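# Sort tangled wires into bins by colour

## Task

Untangle the wires and put each colour in its own bin, with no wire still hooked or twisted around a wire of a different colour. Every wire has to lie on the floor of its bin; a short end or loop may poke over the rim, but it must not droop more than about a finger's width down the outside, and it must not reach into a bin that holds another colour. No part of any wire may hang over the table edge, and wires must not be dragged or squeezed hard against each other.

## Robot and tools

ROBOT. Two arms, left_arm and right_arm, each ending in a parallel gripper. Bases in the scene frame: left_arm at (-0.015, +0.340, 0) m, right_arm at (-0.024, -0.237, 0) m, both turned only slightly about z. A camera stand sits behind the arms. Joint limits (rad): waist -2.618 to 3.054, shoulder 0.000 to 3.142, elbow 0.000 to 3.142 (fully straight at 2.901), wrist pitch -1.571 to 1.571, wrist yaw -1.571 to 1.571, wrist roll -2.094 to 2.094.

FRAME. Scene frame: origin on the table surface, halfway between the nominal bases; +x points out over the table, +z is up, and left_arm is on the +y side (arm names do not match image left/right). Reported hand positions, quaternions (wxyz) and all offsets use these axes. A gripper's fingers point along its own +z and close along its own y. end_effector_position is the spot between the pads, roughly 1 cm short of the tips. Printed poses may be wrong by a few cm, worse at long reach.

ROW FORMAT (shared by execute_actions and move). One row is 14 numbers, each in [-1, 1], always covering both arms: dx, dy, dz, rx, ry, rz, opening for left_arm, then the same seven for right_arm. The first six of each arm are an offset, not a pose: a shift and a rotation vector (rx, ry, rz), measured from that arm's Hand target as it stood when the action or move began, along scene axes, with turning about the Hand target position. Scale: 1.0 = 0.6 m or 180 degrees. A translation longer than 1.0 may be cut back along its direction. Opening is absolute: +1 fully open (0.094 m), -1 closed. Sending six zeros re-requests the current Hand target; any opening value you send is a real command, so repeat the present one to leave a gripper alone.

execute_actions(actions, cameras). actions is a list of actions; each action is a table of up to 15 rows, one per 1/30 s step, and a short table repeats its final row to fill 15 steps. Every row counts from the action's start pose, not the prior row, so sending the same offset again moves further. Images come only when actions is [] or cameras names them; ["all"] gives all, [] none. Camera names: cam_head_left, cam_head_right, cam_high, cam_left_wrist, cam_right_wrist (all 672x504). An unknown name invalidates the call.

move(target, speed, blend, opening_speed, grip_force, blocking, cameras). target is one 14-number row or a list of up to 15 rows; every row is an offset from the same starting Hand targets, not chained. Straight-line paths, all arms finishing together, at least 0.5 s, cut off after 10 s. speed: m/s, 0.002 to 2.9, default 0.25 (rotation capped at twice that in rad/s), one value or one per target. blend: corner rounding in m for lists, 0 means full stop at each. opening_speed: rate on the -1..+1 scale per second, at least 0.2; use it to close gently. grip_force: N per pad, 10 to 50, per arm or shared; it persists, and low values close slowly. blocking=false returns after about 0.5 s while motion continues. Paths ignore obstacles and the other arm; faster moves stray and hit harder. Keep paths away from an arm's own base. The result adds a move: line such as done, off_target, moving, held or fault, plus limits (paced = pose clipped, held = steps withheld). done means within 10 mm and 2 degrees; neither done nor off_target proves contact or its absence.

wait(seconds): 0 to 10 s, arms keep last command; a running move goes on. stop(cameras): brakes a running move. zoom_image(camera, region): region [x0, y0, x1, y1] in pixels of that camera's latest image, up to 504 by 504. finished_scene(scene): the current scene's number; irreversible, so call it only when the wires are settled and the goal holds with the robot standing off.

RESULTS. Each call reports robot state: end_effector_position (m) and quat per arm, Hand target (the last commanded pose after clipping; next offsets start here), Joint positions (last number = finger opening in m), Joint torques (whole drive output incl. gravity; positive toward larger joint values; first three wrap at ±28 N m), Joint velocities (may be omitted when all at noise), Tool commands, grip_measured (opening on the command scale, reads up to about 2.5 mm wide when empty; on a squeezed part it can read below the part's width), motor temperatures, and for action calls some intermediate end_effector_position samples.

CONTROL QUIRKS. Commanded orientation is clipped each step to 40 degrees from the measured one. Grippers often rest a few cm short of the target because of friction and weight; waiting does not fix it, so resend (even zeros) or add the missing distance. An arm blocked by something keeps pushing until commanded back past its gripper. Grip force jumps to the limit once squeeze passes about 20 N; to release, command well above grip_measured.

AVOID. Arm-to-arm contact, including one gripper closing on the other's fingers, or strain on a wrist camera cable. Hard hits on table or fixtures, fast contacts, dropping or releasing moving wires, anything leaving or hanging off the table, and hard pulling of one wire against another. Motors heat when holding loads, stretched out, or pushing at unreachable poses; MOTOR HOT appears from 75 °C, at 90 °C the arm folds and stops for the scene, at 100 °C it collapses. Any arm stop costs. Loose objects may occasionally be nudged by outside disturbances.

Each tool is called after "Request:" as name([rows], argument=value, ...), one row to a line, values as JSON.

## Session

Request:
execute_actions(actions=[])

Scene clock: 0.00 s.
left_arm: end_effector_position=(+0.3006, +0.2434, +0.1562) grip_measured=+1.000 end_effector_quat_wxyz=(+0.234, +0.126, +0.943, -0.201) | right_arm: end_effector_position=(+0.3749, -0.1187, +0.1643) grip_measured=+1.000 end_effector_quat_wxyz=(+0.155, -0.020, +0.987, +0.027)
Joint positions: left_arm=[-0.109 1.348 1.062 -0.804 0.421 0.087 0.094] | right_arm=[0.313 1.832 1.706 -1.131 0.034 0.256 0.094]
Joint velocities: within noise
Joint torques (N m): no reading
Motor temperatures (°C): left_arm=[33 34 42 32 31 33 34] | right_arm=[32 32 38 36 34 32 33]
Heat: left arm: 42 °C; right arm: 38 °C.
Hand target: left_arm +0.3003, +0.2423, +0.1594; +0.237, +0.129, +0.941, -0.204 | right_arm +0.3761, -0.1186, +0.1707; +0.163, -0.020, +0.986, +0.028
Tool commands: left_gripper/opening=+1.0 right_gripper/opening=+1.0

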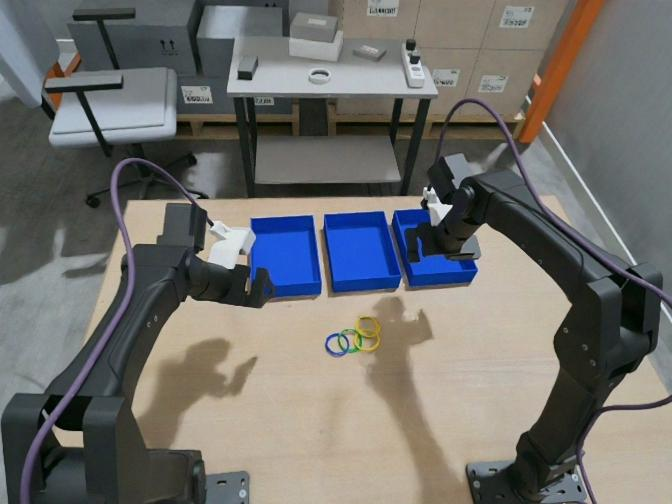

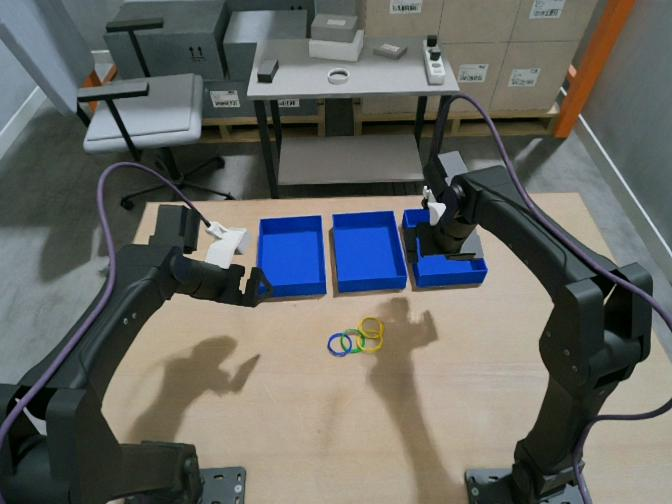

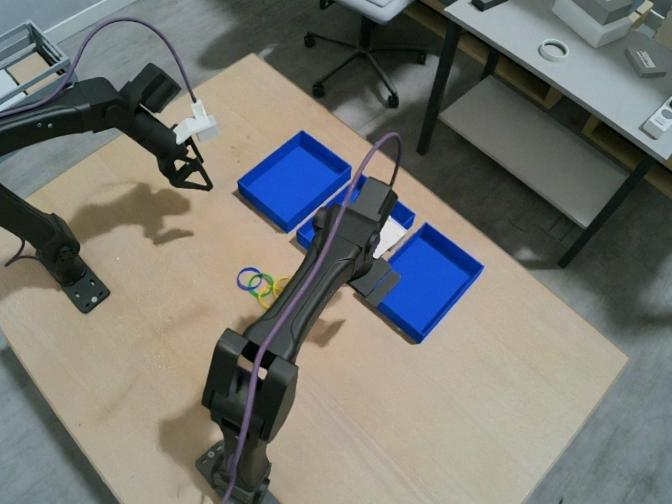

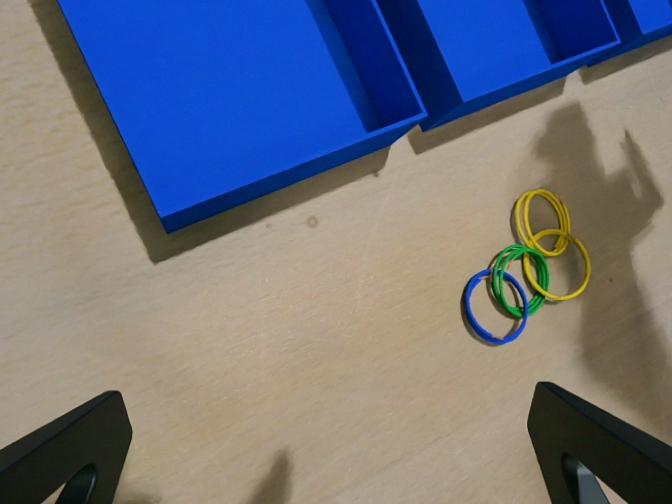

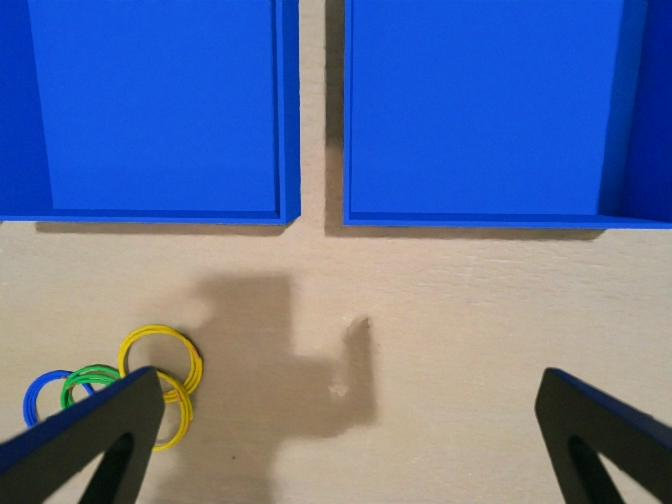

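Request:
zoom_image(camera="cam_left_wrist", region=[440, 170, 620, 360])

Request:
zoom_image(camera="cam_right_wrist", region=[0, 300, 230, 480])

Request:
zoom_image(camera="cam_head_right", region=[310, 300, 400, 370])

Scaled by 2.653 from the camera's 672x504 image, which has a finer 960x720 frame.

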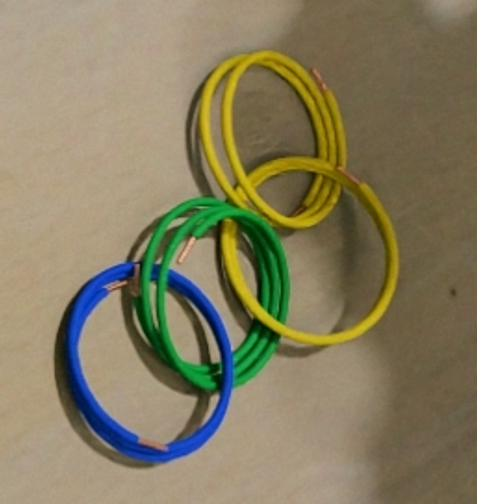

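Scaled by 2.191 from the camera's 672x504 image, which has a finer 960x720 frame.

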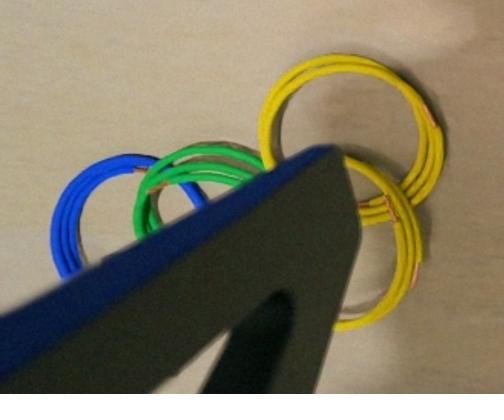

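Scaled by 5.600 from the camera's 672x504 image, which has a finer 960x720 frame.

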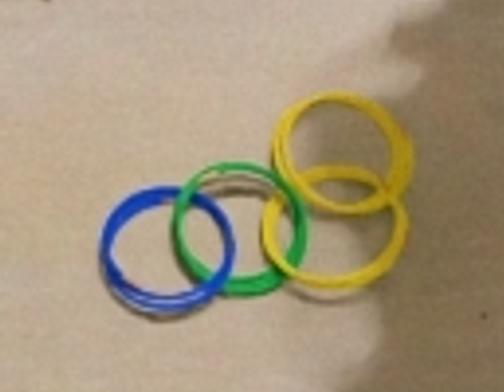

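Request:
move(target=[-0.017,-0.337,0.068,0.124,0.0993,0.0942,1,-0.133,-0.217,0.05,0,0,0,1], cameras=["all"])

Scene clock: 44.07 s.
left_arm: end_effector_position=(+0.2874, +0.0363, +0.2013) grip_measured=+1.000 end_effector_quat_wxyz=(+0.105, +0.009, +0.994, -0.029) | right_arm: end_effector_position=(+0.3037, -0.2512, +0.2000) grip_measured=+1.000 end_effector_quat_wxyz=(+0.165, -0.017, +0.986, +0.022)
Joint positions: left_arm=[-0.872 2.084 2.241 -1.542 -0.115 -0.809 0.094] | right_arm=[-0.076 1.501 1.48 -1.225 -0.077 -0.108 0.094]
Joint torques (N m): left_arm=[0.4 -9.51 6.75 0.29 -0.15 -0.15] | right_arm=[-0.18 -7.16 4.72 0.81 -0.27 -0.08]
Motor temperatures (°C): left_arm=[33 37 46 34 32 33 34] | right_arm=[32 39 42 36 34 32 33]
Heat: left arm: 46 °C; right arm: 42 °C.
Hand target: left_arm +0.2899, +0.0401, +0.2002; +0.087, +0.000, +0.996, +0.000 | right_arm +0.2964, -0.2488, +0.2007; +0.164, -0.020, +0.986, +0.029
Off the commanded pose: left_arm 0.005 m, 4 deg | right_arm 0.008 m, 1 deg.
joint sent to its limit (left arm) — joint 4 (wrist pitch), lower limit. The joint targets are off in orientation, not in position.
move: off_target (left_arm)

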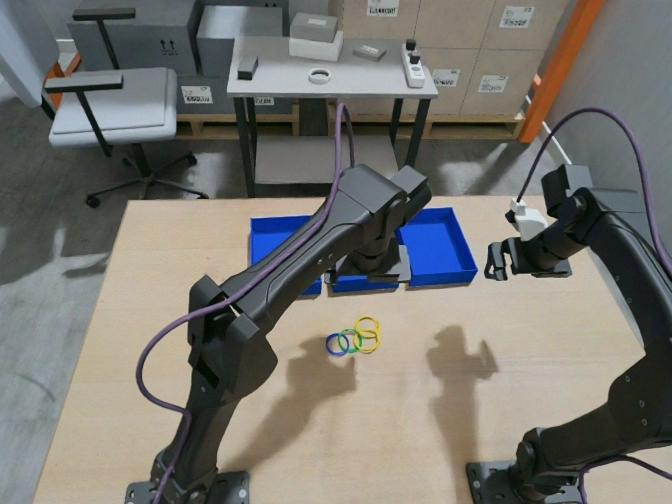

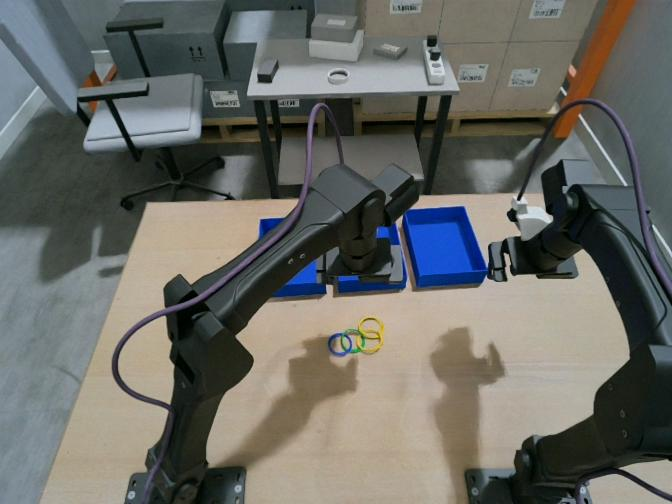

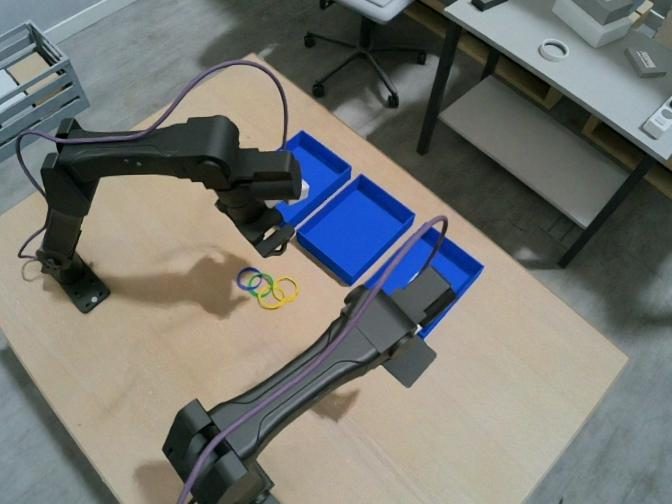

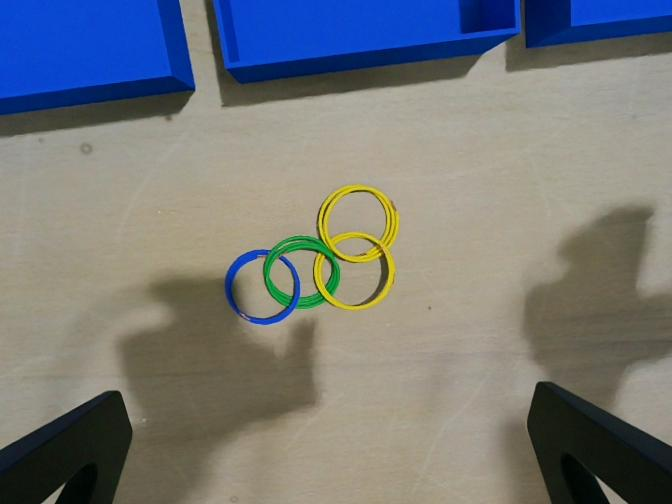

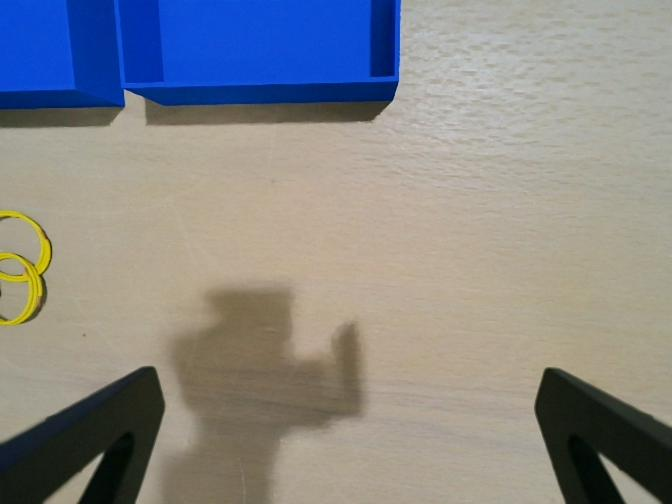

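Request:
zoom_image(camera="cam_left_wrist", region=[220, 225, 320, 330])

Request:
zoom_image(camera="cam_left_wrist", region=[290, 175, 410, 320])

Scaled by 4.800 from the camera's 672x504 image, which has a finer 960x720 frame.

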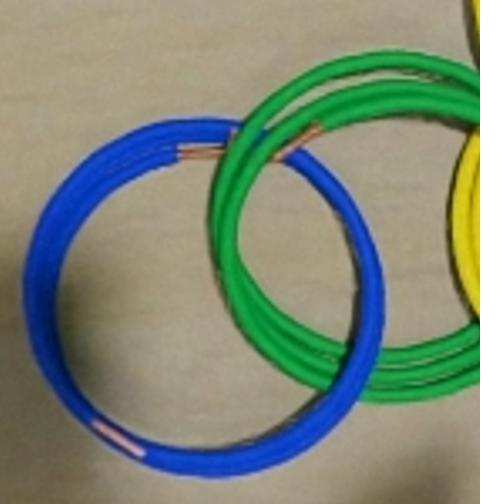

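Scaled by 3.476 from the camera's 672x504 image, which has a finer 960x720 frame.

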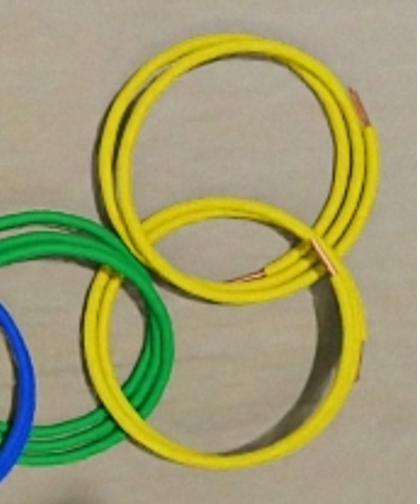

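Request:
move(target=[0,0,-0.16,0,0,0,1,0,0,0,0,0,0,1], cameras=["cam_left_wrist"])

Request:
zoom_image(camera="cam_left_wrist", region=[130, 180, 300, 360])

Request:
zoom_image(camera="cam_left_wrist", region=[270, 120, 440, 340])

Scene clock: 71.23 s.
left_arm: end_effector_position=(+0.2862, +0.0380, +0.1058) grip_measured=+1.000 end_effector_quat_wxyz=(+0.080, +0.008, +0.997, -0.001) | right_arm: end_effector_position=(+0.3037, -0.2512, +0.2000) grip_measured=+1.000 end_effector_quat_wxyz=(+0.165, -0.017, +0.986, +0.022)
Joint positions: left_arm=[-0.872 2.07 1.843 -1.232 -0.116 -0.815 0.094] | right_arm=[-0.076 1.501 1.48 -1.225 -0.077 -0.109 0.094]
Joint torques (N m): left_arm=[0.43 -11.4 4.82 0.51 -0.13 -0.12] | right_arm=[-0.17 -7.16 4.71 0.81 -0.26 -0.08]
Motor temperatures (°C): left_arm=[33 42 49 33 32 33 34] | right_arm=[32 39 40 36 34 32 33]
Heat: left arm: 49 °C; right arm: 40 °C.
Hand target: left_arm +0.2900, +0.0400, +0.1043; +0.087, +0.000, +0.996, +0.000 | right_arm +0.2964, -0.2488, +0.2008; +0.164, -0.020, +0.986, +0.028
Off the commanded pose: left_arm 0.005 m, 1 deg | right_arm 0.008 m, 1 deg.
move: done
Images, in order (width x height): cam_left_wrist 672x504.

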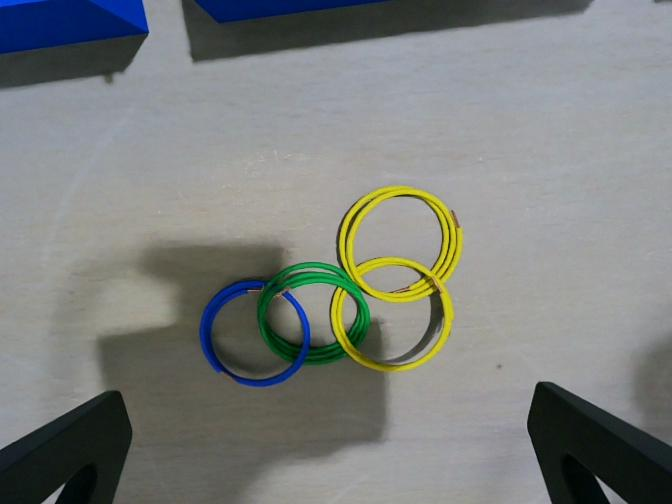

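Scaled by 2.800 from the camera's 672x504 image, which has a finer 960x720 frame.

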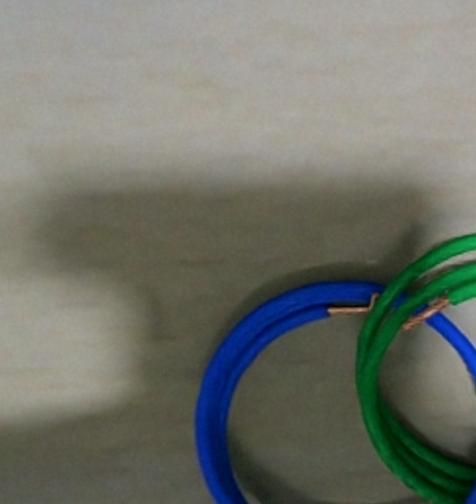

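Scaled by 2.291 from the camera's 672x504 image, which has a finer 960x720 frame.

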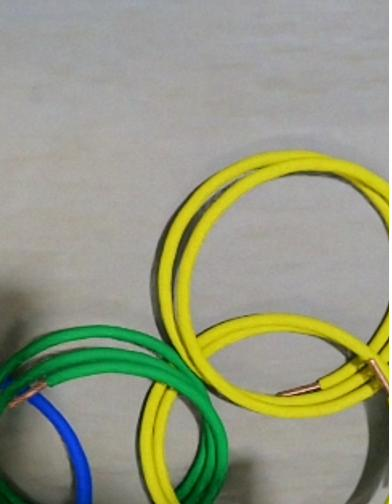

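Request:
zoom_image(camera="cam_left_wrist", region=[190, 255, 320, 395])

Request:
zoom_image(camera="cam_left_wrist", region=[240, 275, 305, 325])

Request:
zoom_image(camera="cam_left_wrist", region=[320, 250, 470, 385])

Request:
zoom_image(camera="cam_left_wrist", region=[250, 255, 380, 370])

Scaled by 3.600 from the camera's 672x504 image, which has a finer 960x720 frame.

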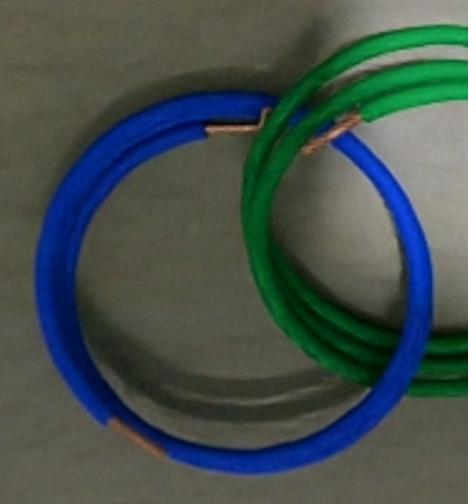

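Scaled by 7.754 from the camera's 672x504 image, which has a finer 960x720 frame.

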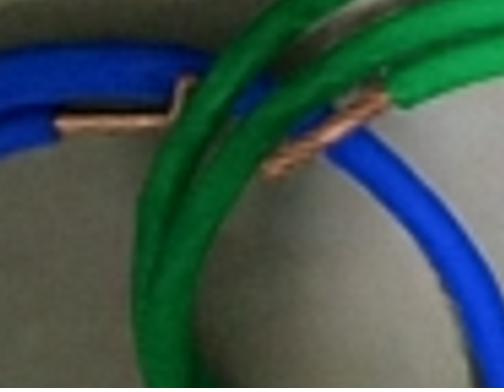

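Scaled by 3.360 from the camera's 672x504 image, which has a finer 960x720 frame.

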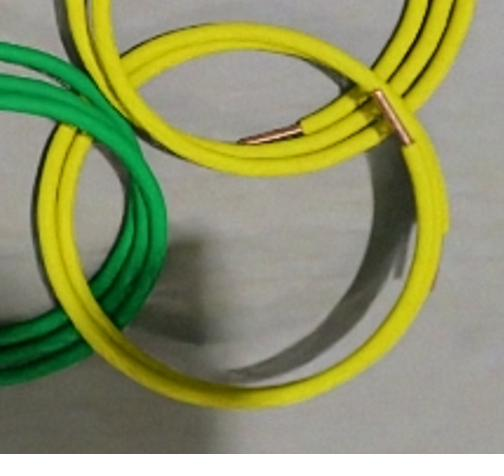

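Scaled by 3.877 from the camera's 672x504 image, which has a finer 960x720 frame.

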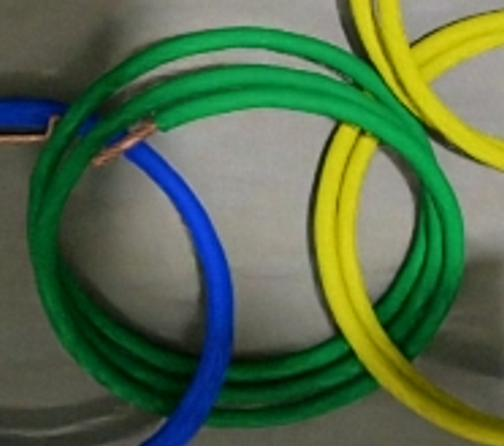

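Request:
move(target=[-0.03,0,-0.10,0,0,0,1,0,0,0,0,0,0,1], cameras=["cam_left_wrist"])

Request:
zoom_image(camera="cam_left_wrist", region=[150, 240, 360, 440])

Request:
zoom_image(camera="cam_left_wrist", region=[300, 150, 510, 360])

Scene clock: 126.10 s.
left_arm: end_effector_position=(+0.2697, +0.0408, +0.0393) grip_measured=+1.000 end_effector_quat_wxyz=(+0.073, +0.005, +0.997, +0.004) | right_arm: end_effector_position=(+0.3037, -0.2512, +0.2000) grip_measured=+1.000 end_effector_quat_wxyz=(+0.165, -0.017, +0.986, +0.022)
Joint positions: left_arm=[-0.897 2.069 1.577 -0.989 -0.116 -0.848 0.094] | right_arm=[-0.076 1.501 1.48 -1.225 -0.077 -0.109 0.094]
Joint torques (N m): left_arm=[-0.36 -12.55 4.53 0.52 -0.15 -0.11] | right_arm=[-0.18 -7.16 4.7 0.81 -0.27 -0.08]
Heat: left arm: 46 °C; right arm: 39 °C.
Hand target: left_arm +0.2720, +0.0400, +0.0443; +0.087, +0.000, +0.996, +0.000 | right_arm +0.2964, -0.2488, +0.2008; +0.164, -0.020, +0.986, +0.028
Off the commanded pose: left_arm 0.006 m, 2 deg | right_arm 0.008 m, 1 deg.
move: done
Images, in order (width x height): cam_left_wrist 672x504.

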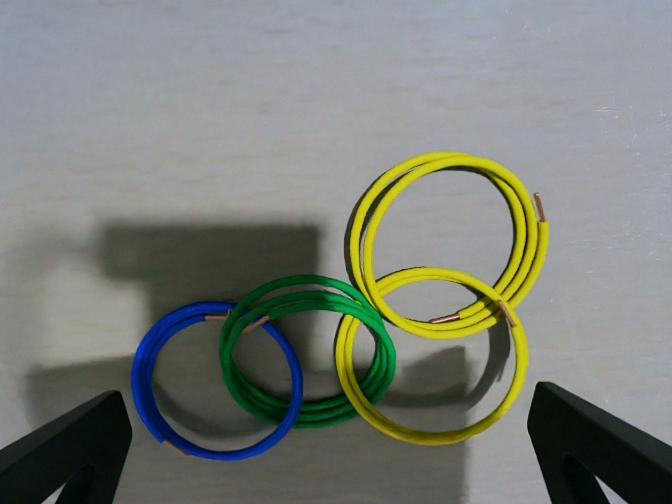

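Scaled by 2.400 from the camera's 672x504 image, which has a finer 960x720 frame.

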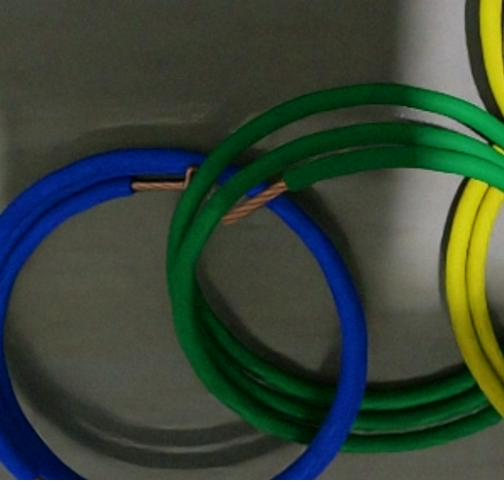

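Scaled by 2.400 from the camera's 672x504 image, which has a finer 960x720 frame.

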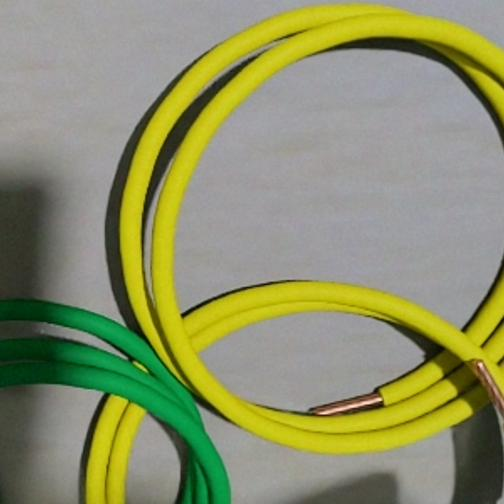

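Request:
move(target=[-0.02,0.1,-0.02,0,0,0,-0.3,0,0,0,0,0,0,1], cameras=["cam_left_wrist"])

Scene clock: 187.13 s.
left_arm: end_effector_position=(+0.2578, +0.1005, +0.0275) grip_measured=-0.297 end_effector_quat_wxyz=(+0.075, -0.003, +0.997, +0.007) | right_arm: end_effector_position=(+0.3037, -0.2512, +0.2000) grip_measured=+1.000 end_effector_quat_wxyz=(+0.165, -0.017, +0.986, +0.022)
Joint positions: left_arm=[-0.815 1.895 1.276 -0.855 -0.116 -0.781 0.033] | right_arm=[-0.076 1.501 1.48 -1.225 -0.077 -0.109 0.094]
Joint torques (N m): left_arm=[0.24 -11.34 4.4 0.6 -0.08 0.07] | right_arm=[-0.18 -7.15 4.71 0.81 -0.27 -0.07]
Motor temperatures (°C): left_arm=[33 46 44 33 32 33 34] | right_arm=[32 40 39 36 34 32 33]
Heat: left arm: 46 °C; right arm: 40 °C.
Hand target: left_arm +0.2600, +0.1000, +0.0322; +0.087, +0.000, +0.996, +0.000 | right_arm +0.2964, -0.2488, +0.2008; +0.164, -0.020, +0.986, +0.028
Off the commanded pose: left_arm 0.005 m, 2 deg | right_arm 0.008 m, 1 deg.
move: done
Images, in order (width x height): cam_left_wrist 672x504.

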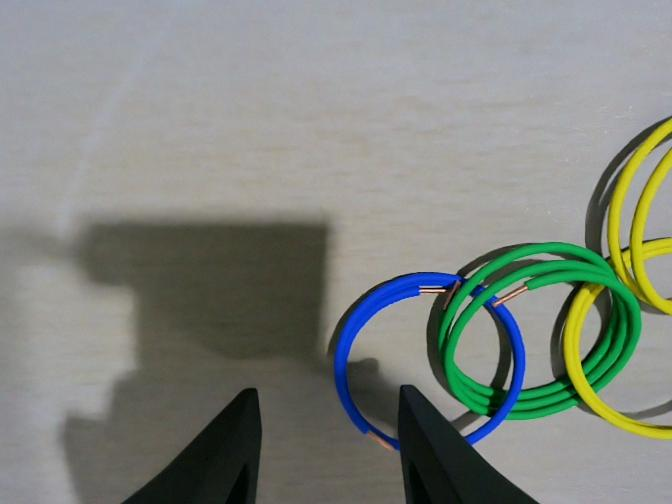

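Request:
zoom_image(camera="cam_left_wrist", region=[400, 240, 560, 430])

Request:
zoom_image(camera="cam_left_wrist", region=[410, 260, 540, 330])

Request:
zoom_image(camera="cam_left_wrist", region=[320, 250, 540, 460])

Scaled by 2.653 from the camera's 672x504 image, which has a finer 960x720 frame.

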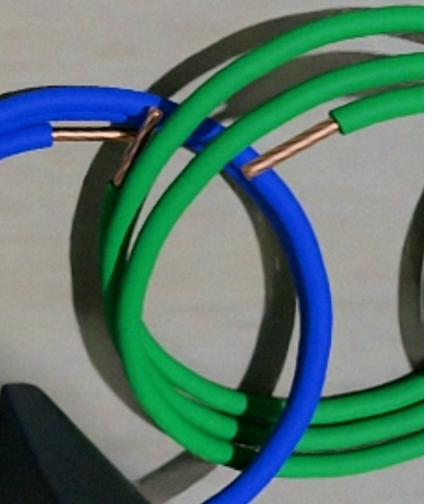

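Scaled by 3.877 from the camera's 672x504 image, which has a finer 960x720 frame.

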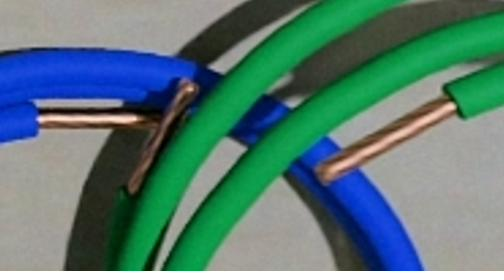

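Scaled by 2.291 from the camera's 672x504 image, which has a finer 960x720 frame.

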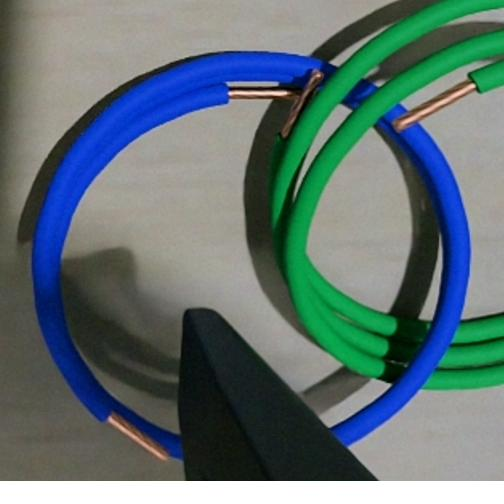

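Request:
move(target=[0.02,-0.005,0,0,0,0,-0.3,0,0,0,0,0,0,1])

Request:
move(target=[0,0,-0.023,0,0,0,-0.3,0,0,0,0,0,0,1], speed=0.05, cameras=["cam_left_wrist","cam_high"])

Scene clock: 215.23 s.
left_arm: end_effector_position=(+0.2645, +0.0998, +0.0316) grip_measured=-0.297 end_effector_quat_wxyz=(+0.081, -0.001, +0.997, +0.002) | right_arm: end_effector_position=(+0.3037, -0.2512, +0.2000) grip_measured=+1.000 end_effector_quat_wxyz=(+0.165, -0.017, +0.986, +0.022)
Joint positions: left_arm=[-0.803 1.895 1.292 -0.854 -0.115 -0.763 0.033] | right_arm=[-0.076 1.501 1.48 -1.225 -0.077 -0.109 0.094]
Joint torques (N m): left_arm=[0.51 -8.23 7.01 0.5 -0.1 0.03] | right_arm=[-0.2 -7.15 4.71 0.81 -0.26 -0.08]
Heat: left arm: 47 °C; right arm: 40 °C.
Hand target: left_arm +0.2720, +0.0970, +0.0322; +0.087, +0.000, +0.996, +0.000 | right_arm +0.2964, -0.2488, +0.2008; +0.164, -0.020, +0.986, +0.028
Off the commanded pose: left_arm 0.008 m, 1 deg | right_arm 0.008 m, 1 deg.
move: done

Scene clock: 216.20 s.
left_arm: end_effector_position=(+0.2707, +0.0939, +0.0273) grip_measured=-0.297 end_effector_quat_wxyz=(+0.089, -0.001, +0.996, -0.006) | right_arm: end_effector_position=(+0.3037, -0.2512, +0.2000) grip_measured=+1.000 end_effector_quat_wxyz=(+0.165, -0.017, +0.986, +0.022)
Joint positions: left_arm=[-0.803 1.911 1.292 -0.814 -0.115 -0.762 0.033] | right_arm=[-0.076 1.501 1.48 -1.225 -0.077 -0.109 0.094]
Joint torques (N m): left_arm=[0.69 -8.06 4.49 0.64 -0.03 0.08] | right_arm=[-0.18 -7.16 4.71 0.81 -0.26 -0.08]
Heat: left arm: 47 °C; right arm: 40 °C.
Hand target: left_arm +0.2721, +0.0970, +0.0185; +0.087, +0.000, +0.996, +0.000 | right_arm +0.2964, -0.2488, +0.2008; +0.164, -0.020, +0.986, +0.028
Off the commanded pose: left_arm 0.009 m, 1 deg | right_arm 0.008 m, 1 deg.
move: done
Images, in order (width x height): cam_high 672x504, cam_left_wrist 672x504.

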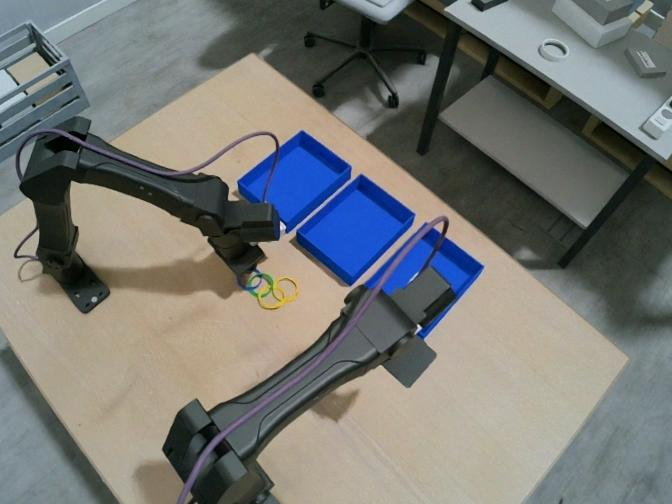

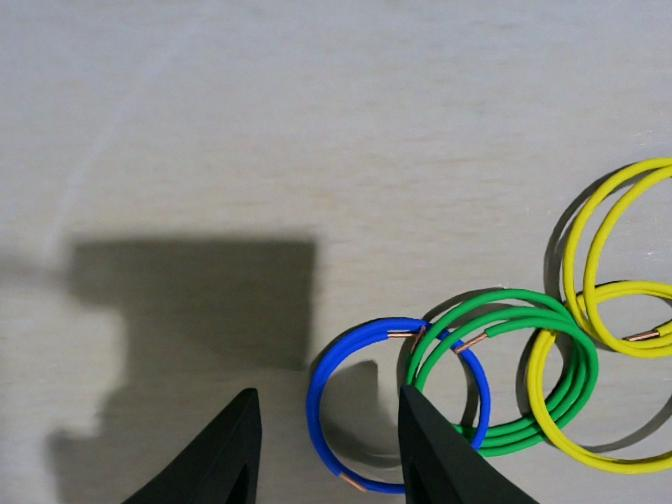

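Request:
move(target=[-0.003,0.006,-0.022,0,0,0,-0.3,0,0,0,0,0,0,1], speed=0.05, cameras=["cam_left_wrist"])

Scene clock: 236.30 s.
left_arm: end_effector_position=(+0.2684, +0.0973, +0.0133) grip_measured=-0.297 end_effector_quat_wxyz=(+0.089, +0.000, +0.996, -0.006) | right_arm: end_effector_position=(+0.3037, -0.2512, +0.2000) grip_measured=+1.000 end_effector_quat_wxyz=(+0.165, -0.017, +0.986, +0.022)
Joint positions: left_arm=[-0.8 1.92 1.245 -0.759 -0.114 -0.759 0.033] | right_arm=[-0.076 1.501 1.48 -1.225 -0.077 -0.109 0.094]
Joint torques (N m): left_arm=[0.65 -8.1 4.67 0.64 -0.06 0.03] | right_arm=[-0.18 -7.15 4.71 0.81 -0.26 -0.07]
Heat: left arm: 47 °C; right arm: 40 °C.
Hand target: left_arm +0.2701, +0.1007, +0.0052; +0.087, +0.000, +0.996, +0.000 | right_arm +0.2964, -0.2488, +0.2008; +0.164, -0.020, +0.986, +0.028
Off the commanded pose: left_arm 0.009 m, 1 deg | right_arm 0.008 m, 1 deg.
move: done
Images, in order (width x height): cam_left_wrist 672x504.

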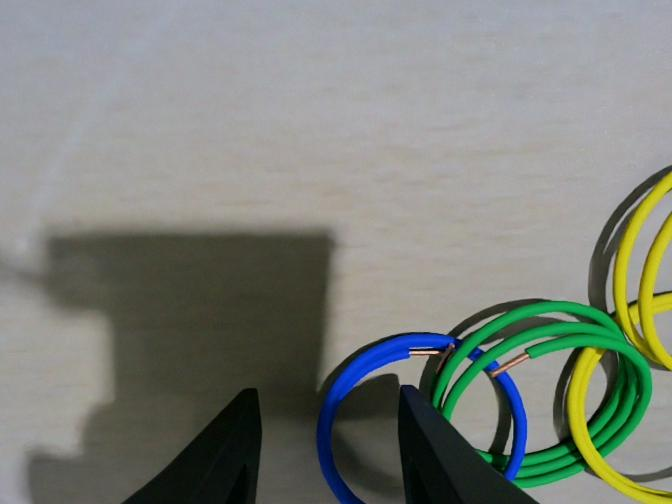

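Request:
move(target=[0,0,0,0,0,0,-1,0,0,0,0,0,0,1], grip_force=15, cameras=["cam_left_wrist"])

Scene clock: 245.33 s.
left_arm: end_effector_position=(+0.2685, +0.0971, +0.0133) grip_measured=-0.941 end_effector_quat_wxyz=(+0.089, +0.000, +0.996, -0.006) | right_arm: end_effector_position=(+0.3037, -0.2512, +0.2000) grip_measured=+1.000 end_effector_quat_wxyz=(+0.165, -0.017, +0.986, +0.022)
Joint positions: left_arm=[-0.8 1.92 1.245 -0.759 -0.114 -0.759 0.003] | right_arm=[-0.076 1.501 1.48 -1.225 -0.077 -0.109 0.094]
Joint torques (N m): left_arm=[0.54 -8.2 4.55 0.58 -0.13 0.06] | right_arm=[-0.18 -7.15 4.72 0.81 -0.26 -0.07]
Heat: left arm: 47 °C; right arm: 40 °C.
Hand target: left_arm +0.2701, +0.1007, +0.0052; +0.087, +0.000, +0.996, +0.000 | right_arm +0.2964, -0.2488, +0.2008; +0.164, -0.020, +0.986, +0.028
Off the commanded pose: left_arm 0.009 m, 1 deg | right_arm 0.008 m, 1 deg.
grip_force (N): 15, 15
move: done
Images, in order (width x height): cam_left_wrist 672x504.

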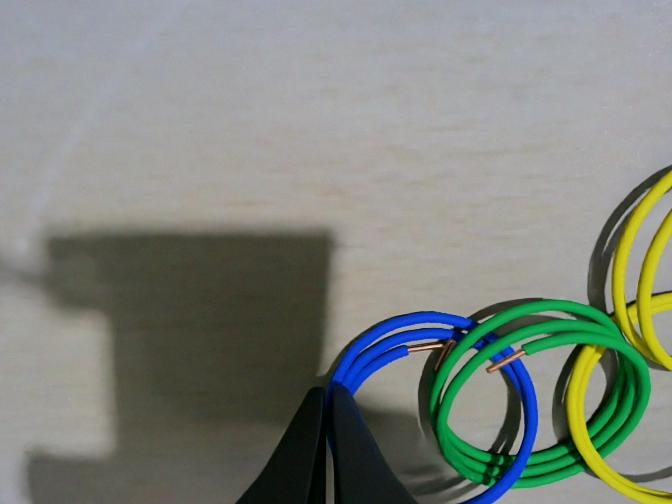

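Request:
move(target=[0,0,0.06,0,0,0,-1,0,0,0,0,0,0,1], speed=0.05, cameras=["cam_left_wrist","cam_high"])

Request:
zoom_image(camera="cam_high", region=[200, 220, 330, 330])

Scene clock: 254.17 s.
left_arm: end_effector_position=(+0.2651, +0.1004, +0.0289) grip_measured=-0.943 end_effector_quat_wxyz=(+0.078, +0.000, +0.997, +0.005) | right_arm: end_effector_position=(+0.3037, -0.2512, +0.2000) grip_measured=+1.000 end_effector_quat_wxyz=(+0.165, -0.017, +0.986, +0.022)
Joint positions: left_arm=[-0.8 1.905 1.296 -0.855 -0.114 -0.759 0.003] | right_arm=[-0.076 1.501 1.48 -1.225 -0.077 -0.109 0.094]
Joint torques (N m): left_arm=[0.65 -11.25 6.75 0.2 -0.11 0.01] | right_arm=[-0.18 -7.15 4.71 0.81 -0.27 -0.08]
Heat: left arm: 48 °C; right arm: 40 °C.
Hand target: left_arm +0.2702, +0.1006, +0.0412; +0.087, +0.000, +0.996, +0.000 | right_arm +0.2964, -0.2488, +0.2008; +0.164, -0.020, +0.986, +0.028
Off the commanded pose: left_arm 0.013 m, 1 deg | right_arm 0.008 m, 1 deg.
grip_force (N): 15, 15
move: off_target (left_arm)
Images, in order (width x height): cam_high 672x504, cam_left_wrist 672x504.

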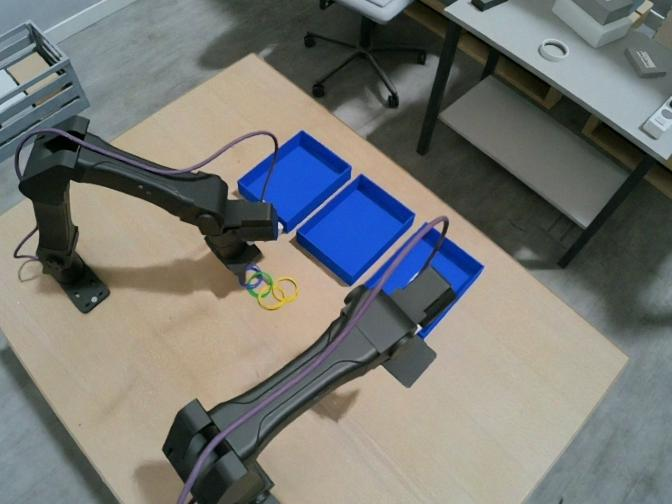

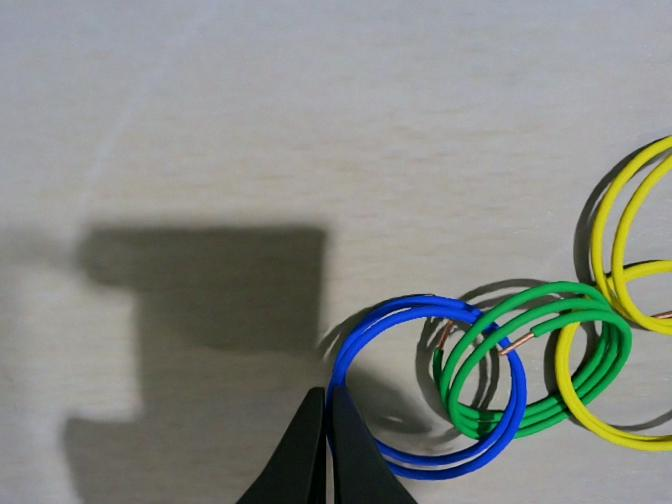

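Scaled by 3.877 from the camera's 672x504 image, which has a finer 960x720 frame.

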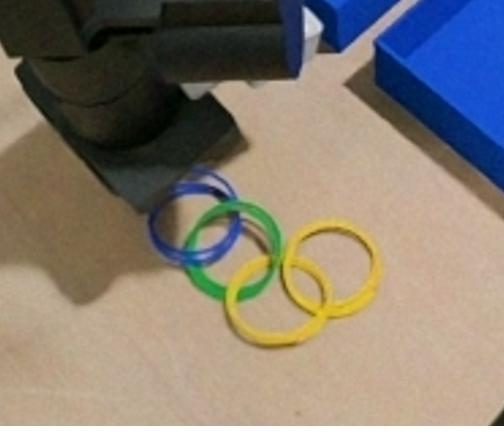

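Request:
move(target=[0,0,0.05,0,0,0,-1,0,0,0,0,0,0,1], speed=0.05, cameras=["cam_left_wrist"])

Request:
zoom_image(camera="cam_left_wrist", region=[320, 250, 560, 490])

Scene clock: 266.17 s.
left_arm: end_effector_position=(+0.2658, +0.0997, +0.0584) grip_measured=-0.943 end_effector_quat_wxyz=(+0.077, +0.000, +0.997, +0.005) | right_arm: end_effector_position=(+0.3037, -0.2512, +0.2000) grip_measured=+1.000 end_effector_quat_wxyz=(+0.165, -0.017, +0.986, +0.022)
Joint positions: left_arm=[-0.8 1.875 1.378 -0.968 -0.114 -0.759 0.003] | right_arm=[-0.076 1.501 1.48 -1.225 -0.077 -0.109 0.094]
Joint torques (N m): left_arm=[0.57 -11.06 7.16 0.21 -0.1 0.07] | right_arm=[-0.2 -7.15 4.7 0.82 -0.26 -0.07]
Heat: left arm: 49 °C; right arm: 40 °C.
Hand target: left_arm +0.2702, +0.1006, +0.0713; +0.087, +0.000, +0.996, +0.000 | right_arm +0.2964, -0.2488, +0.2008; +0.164, -0.020, +0.986, +0.028
Off the commanded pose: left_arm 0.014 m, 1 deg | right_arm 0.008 m, 1 deg.
grip_force (N): 15, 15
move: off_target (left_arm)
Images, in order (width x height): cam_left_wrist 672x504.

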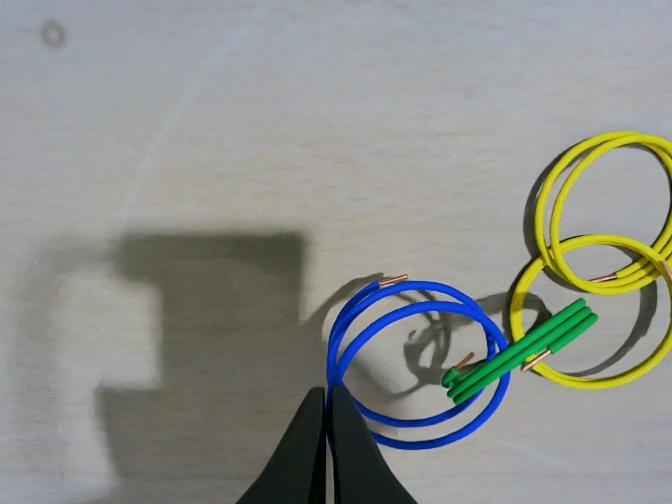

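Scaled by 2.100 from the camera's 672x504 image, which has a finer 960x720 frame.

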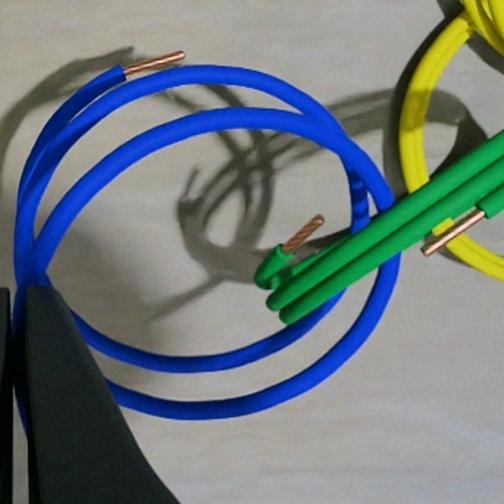

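Request:
move(target=[0,0.005,-0.105,0,0,0,-1,0,0,0,0,0,0,1], speed=0.08, cameras=["cam_left_wrist"])

Request:
zoom_image(camera="cam_left_wrist", region=[320, 280, 560, 504])

Scene clock: 340.47 s.
left_arm: end_effector_position=(+0.2676, +0.1010, +0.0146) grip_measured=-0.943 end_effector_quat_wxyz=(+0.086, +0.000, +0.996, -0.004) | right_arm: end_effector_position=(+0.3037, -0.2512, +0.2000) grip_measured=+1.000 end_effector_quat_wxyz=(+0.165, -0.017, +0.986, +0.022)
Joint positions: left_arm=[-0.794 1.911 1.239 -0.767 -0.113 -0.753 0.003] | right_arm=[-0.076 1.501 1.48 -1.225 -0.077 -0.109 0.094]
Joint torques (N m): left_arm=[0.59 -8.35 4.64 0.6 -0.09 0.07] | right_arm=[-0.2 -7.16 4.7 0.81 -0.26 -0.07]
Motor temperatures (°C): left_arm=[33 56 50 33 32 33 35] | right_arm=[31 41 39 37 34 32 33]
Heat: left arm: 56 °C; right arm: 41 °C.
Hand target: left_arm +0.2701, +0.1037, +0.0082; +0.087, +0.000, +0.996, +0.000 | right_arm +0.2964, -0.2488, +0.2008; +0.164, -0.020, +0.986, +0.028
Off the commanded pose: left_arm 0.007 m, 0 deg | right_arm 0.008 m, 1 deg.
grip_force (N): 15, 15
move: done
Images, in order (width x height): cam_left_wrist 672x504.

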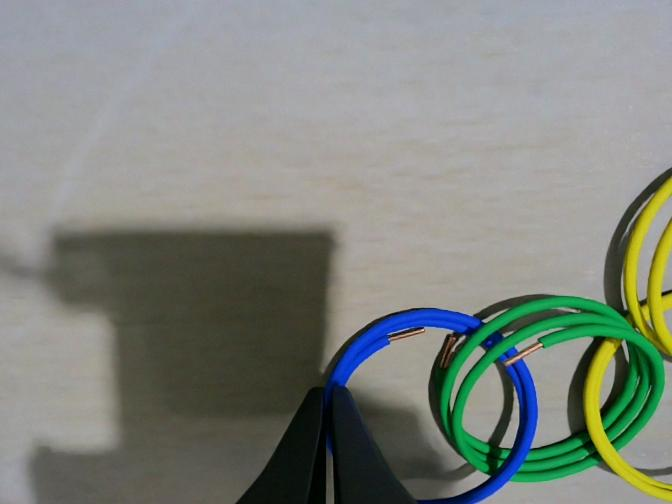

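Scaled by 2.100 from the camera's 672x504 image, which has a finer 960x720 frame.

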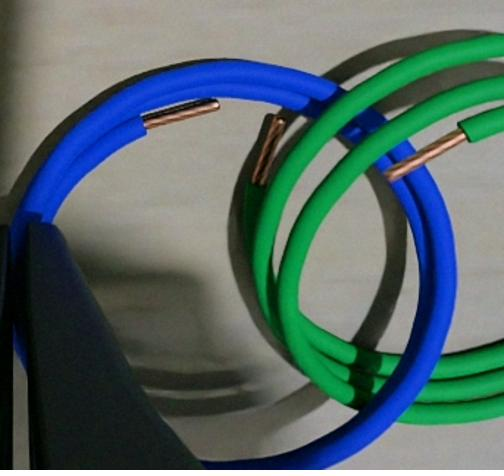

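Request:
move(target=[0,-0.01,0.135,0,0,0,-1,0,0,0,0,0,0,1], speed=0.08, cameras=["cam_left_wrist","cam_high","cam_head_right"])

Request:
zoom_image(camera="cam_left_wrist", region=[320, 230, 600, 500])

Request:
zoom_image(camera="cam_high", region=[200, 220, 330, 330])

Scene clock: 370.00 s.
left_arm: end_effector_position=(+0.2695, +0.0992, +0.0773) grip_measured=-0.943 end_effector_quat_wxyz=(+0.078, +0.000, +0.997, +0.004) | right_arm: end_effector_position=(+0.3037, -0.2512, +0.2000) grip_measured=+1.000 end_effector_quat_wxyz=(+0.165, -0.017, +0.986, +0.022)
Joint positions: left_arm=[-0.794 1.869 1.446 -1.04 -0.113 -0.753 0.003] | right_arm=[-0.076 1.501 1.48 -1.225 -0.077 -0.109 0.094]
Joint torques (N m): left_arm=[-0.55 -10.97 7.02 0.2 -0.08 -0.07] | right_arm=[-0.18 -7.16 4.7 0.81 -0.26 -0.08]
Motor temperatures (°C): left_arm=[33 50 47 33 32 33 35] | right_arm=[31 41 39 37 34 32 33]
Heat: left arm: 50 °C; right arm: 41 °C.
Hand target: left_arm +0.2702, +0.0976, +0.0893; +0.087, +0.000, +0.996, +0.000 | right_arm +0.2964, -0.2488, +0.2008; +0.164, -0.020, +0.986, +0.028
Off the commanded pose: left_arm 0.012 m, 1 deg | right_arm 0.008 m, 1 deg.
grip_force (N): 15, 15
move: off_target (left_arm)
Images, in order (width x height): cam_head_right 672x504, cam_high 672x504, cam_left_wrist 672x504.

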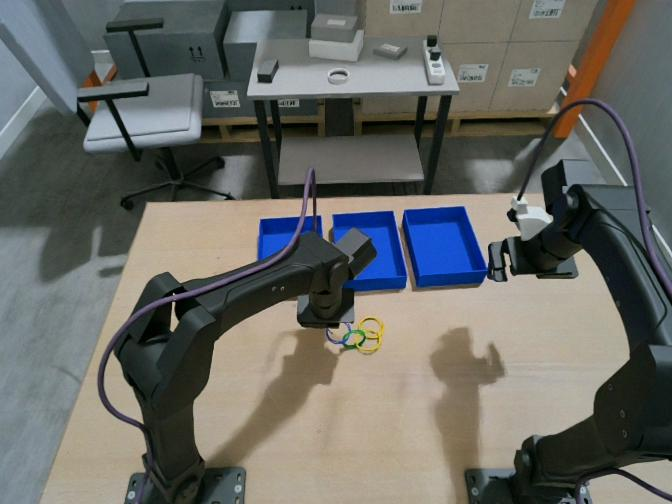

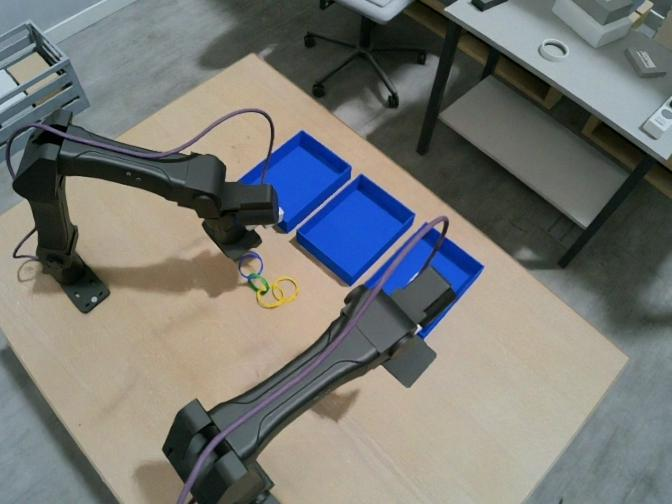

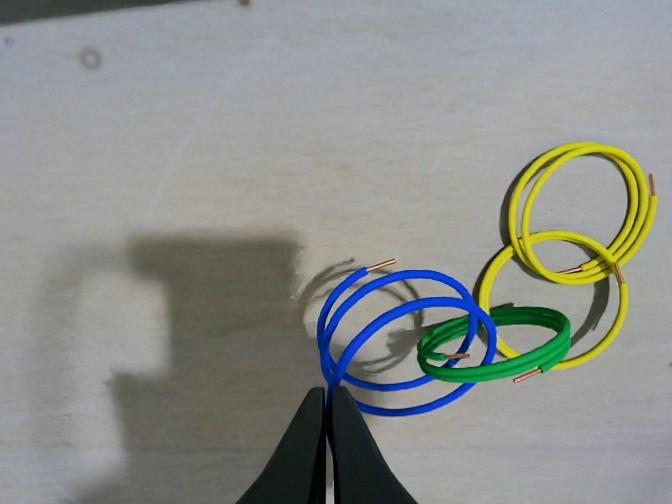

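Scaled by 1.800 from the camera's 672x504 image, which has a finer 960x720 frame.

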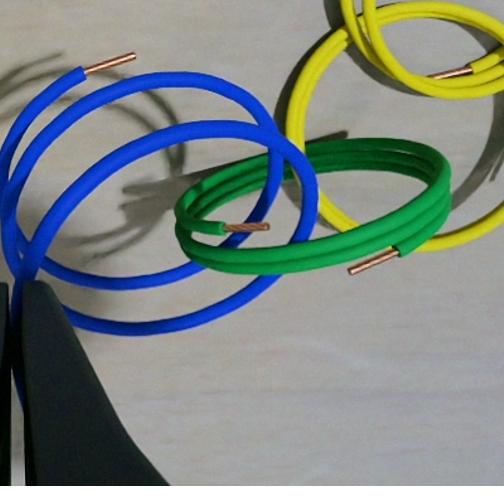

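Scaled by 3.877 from the camera's 672x504 image, which has a finer 960x720 frame.

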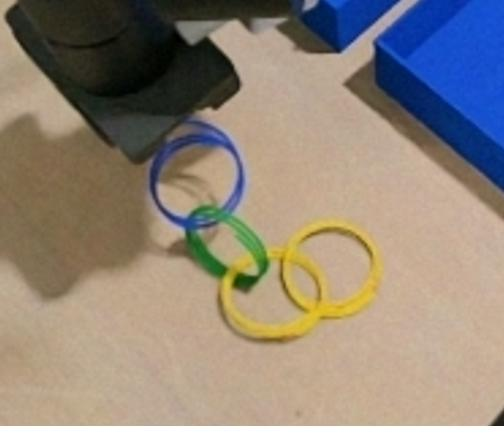

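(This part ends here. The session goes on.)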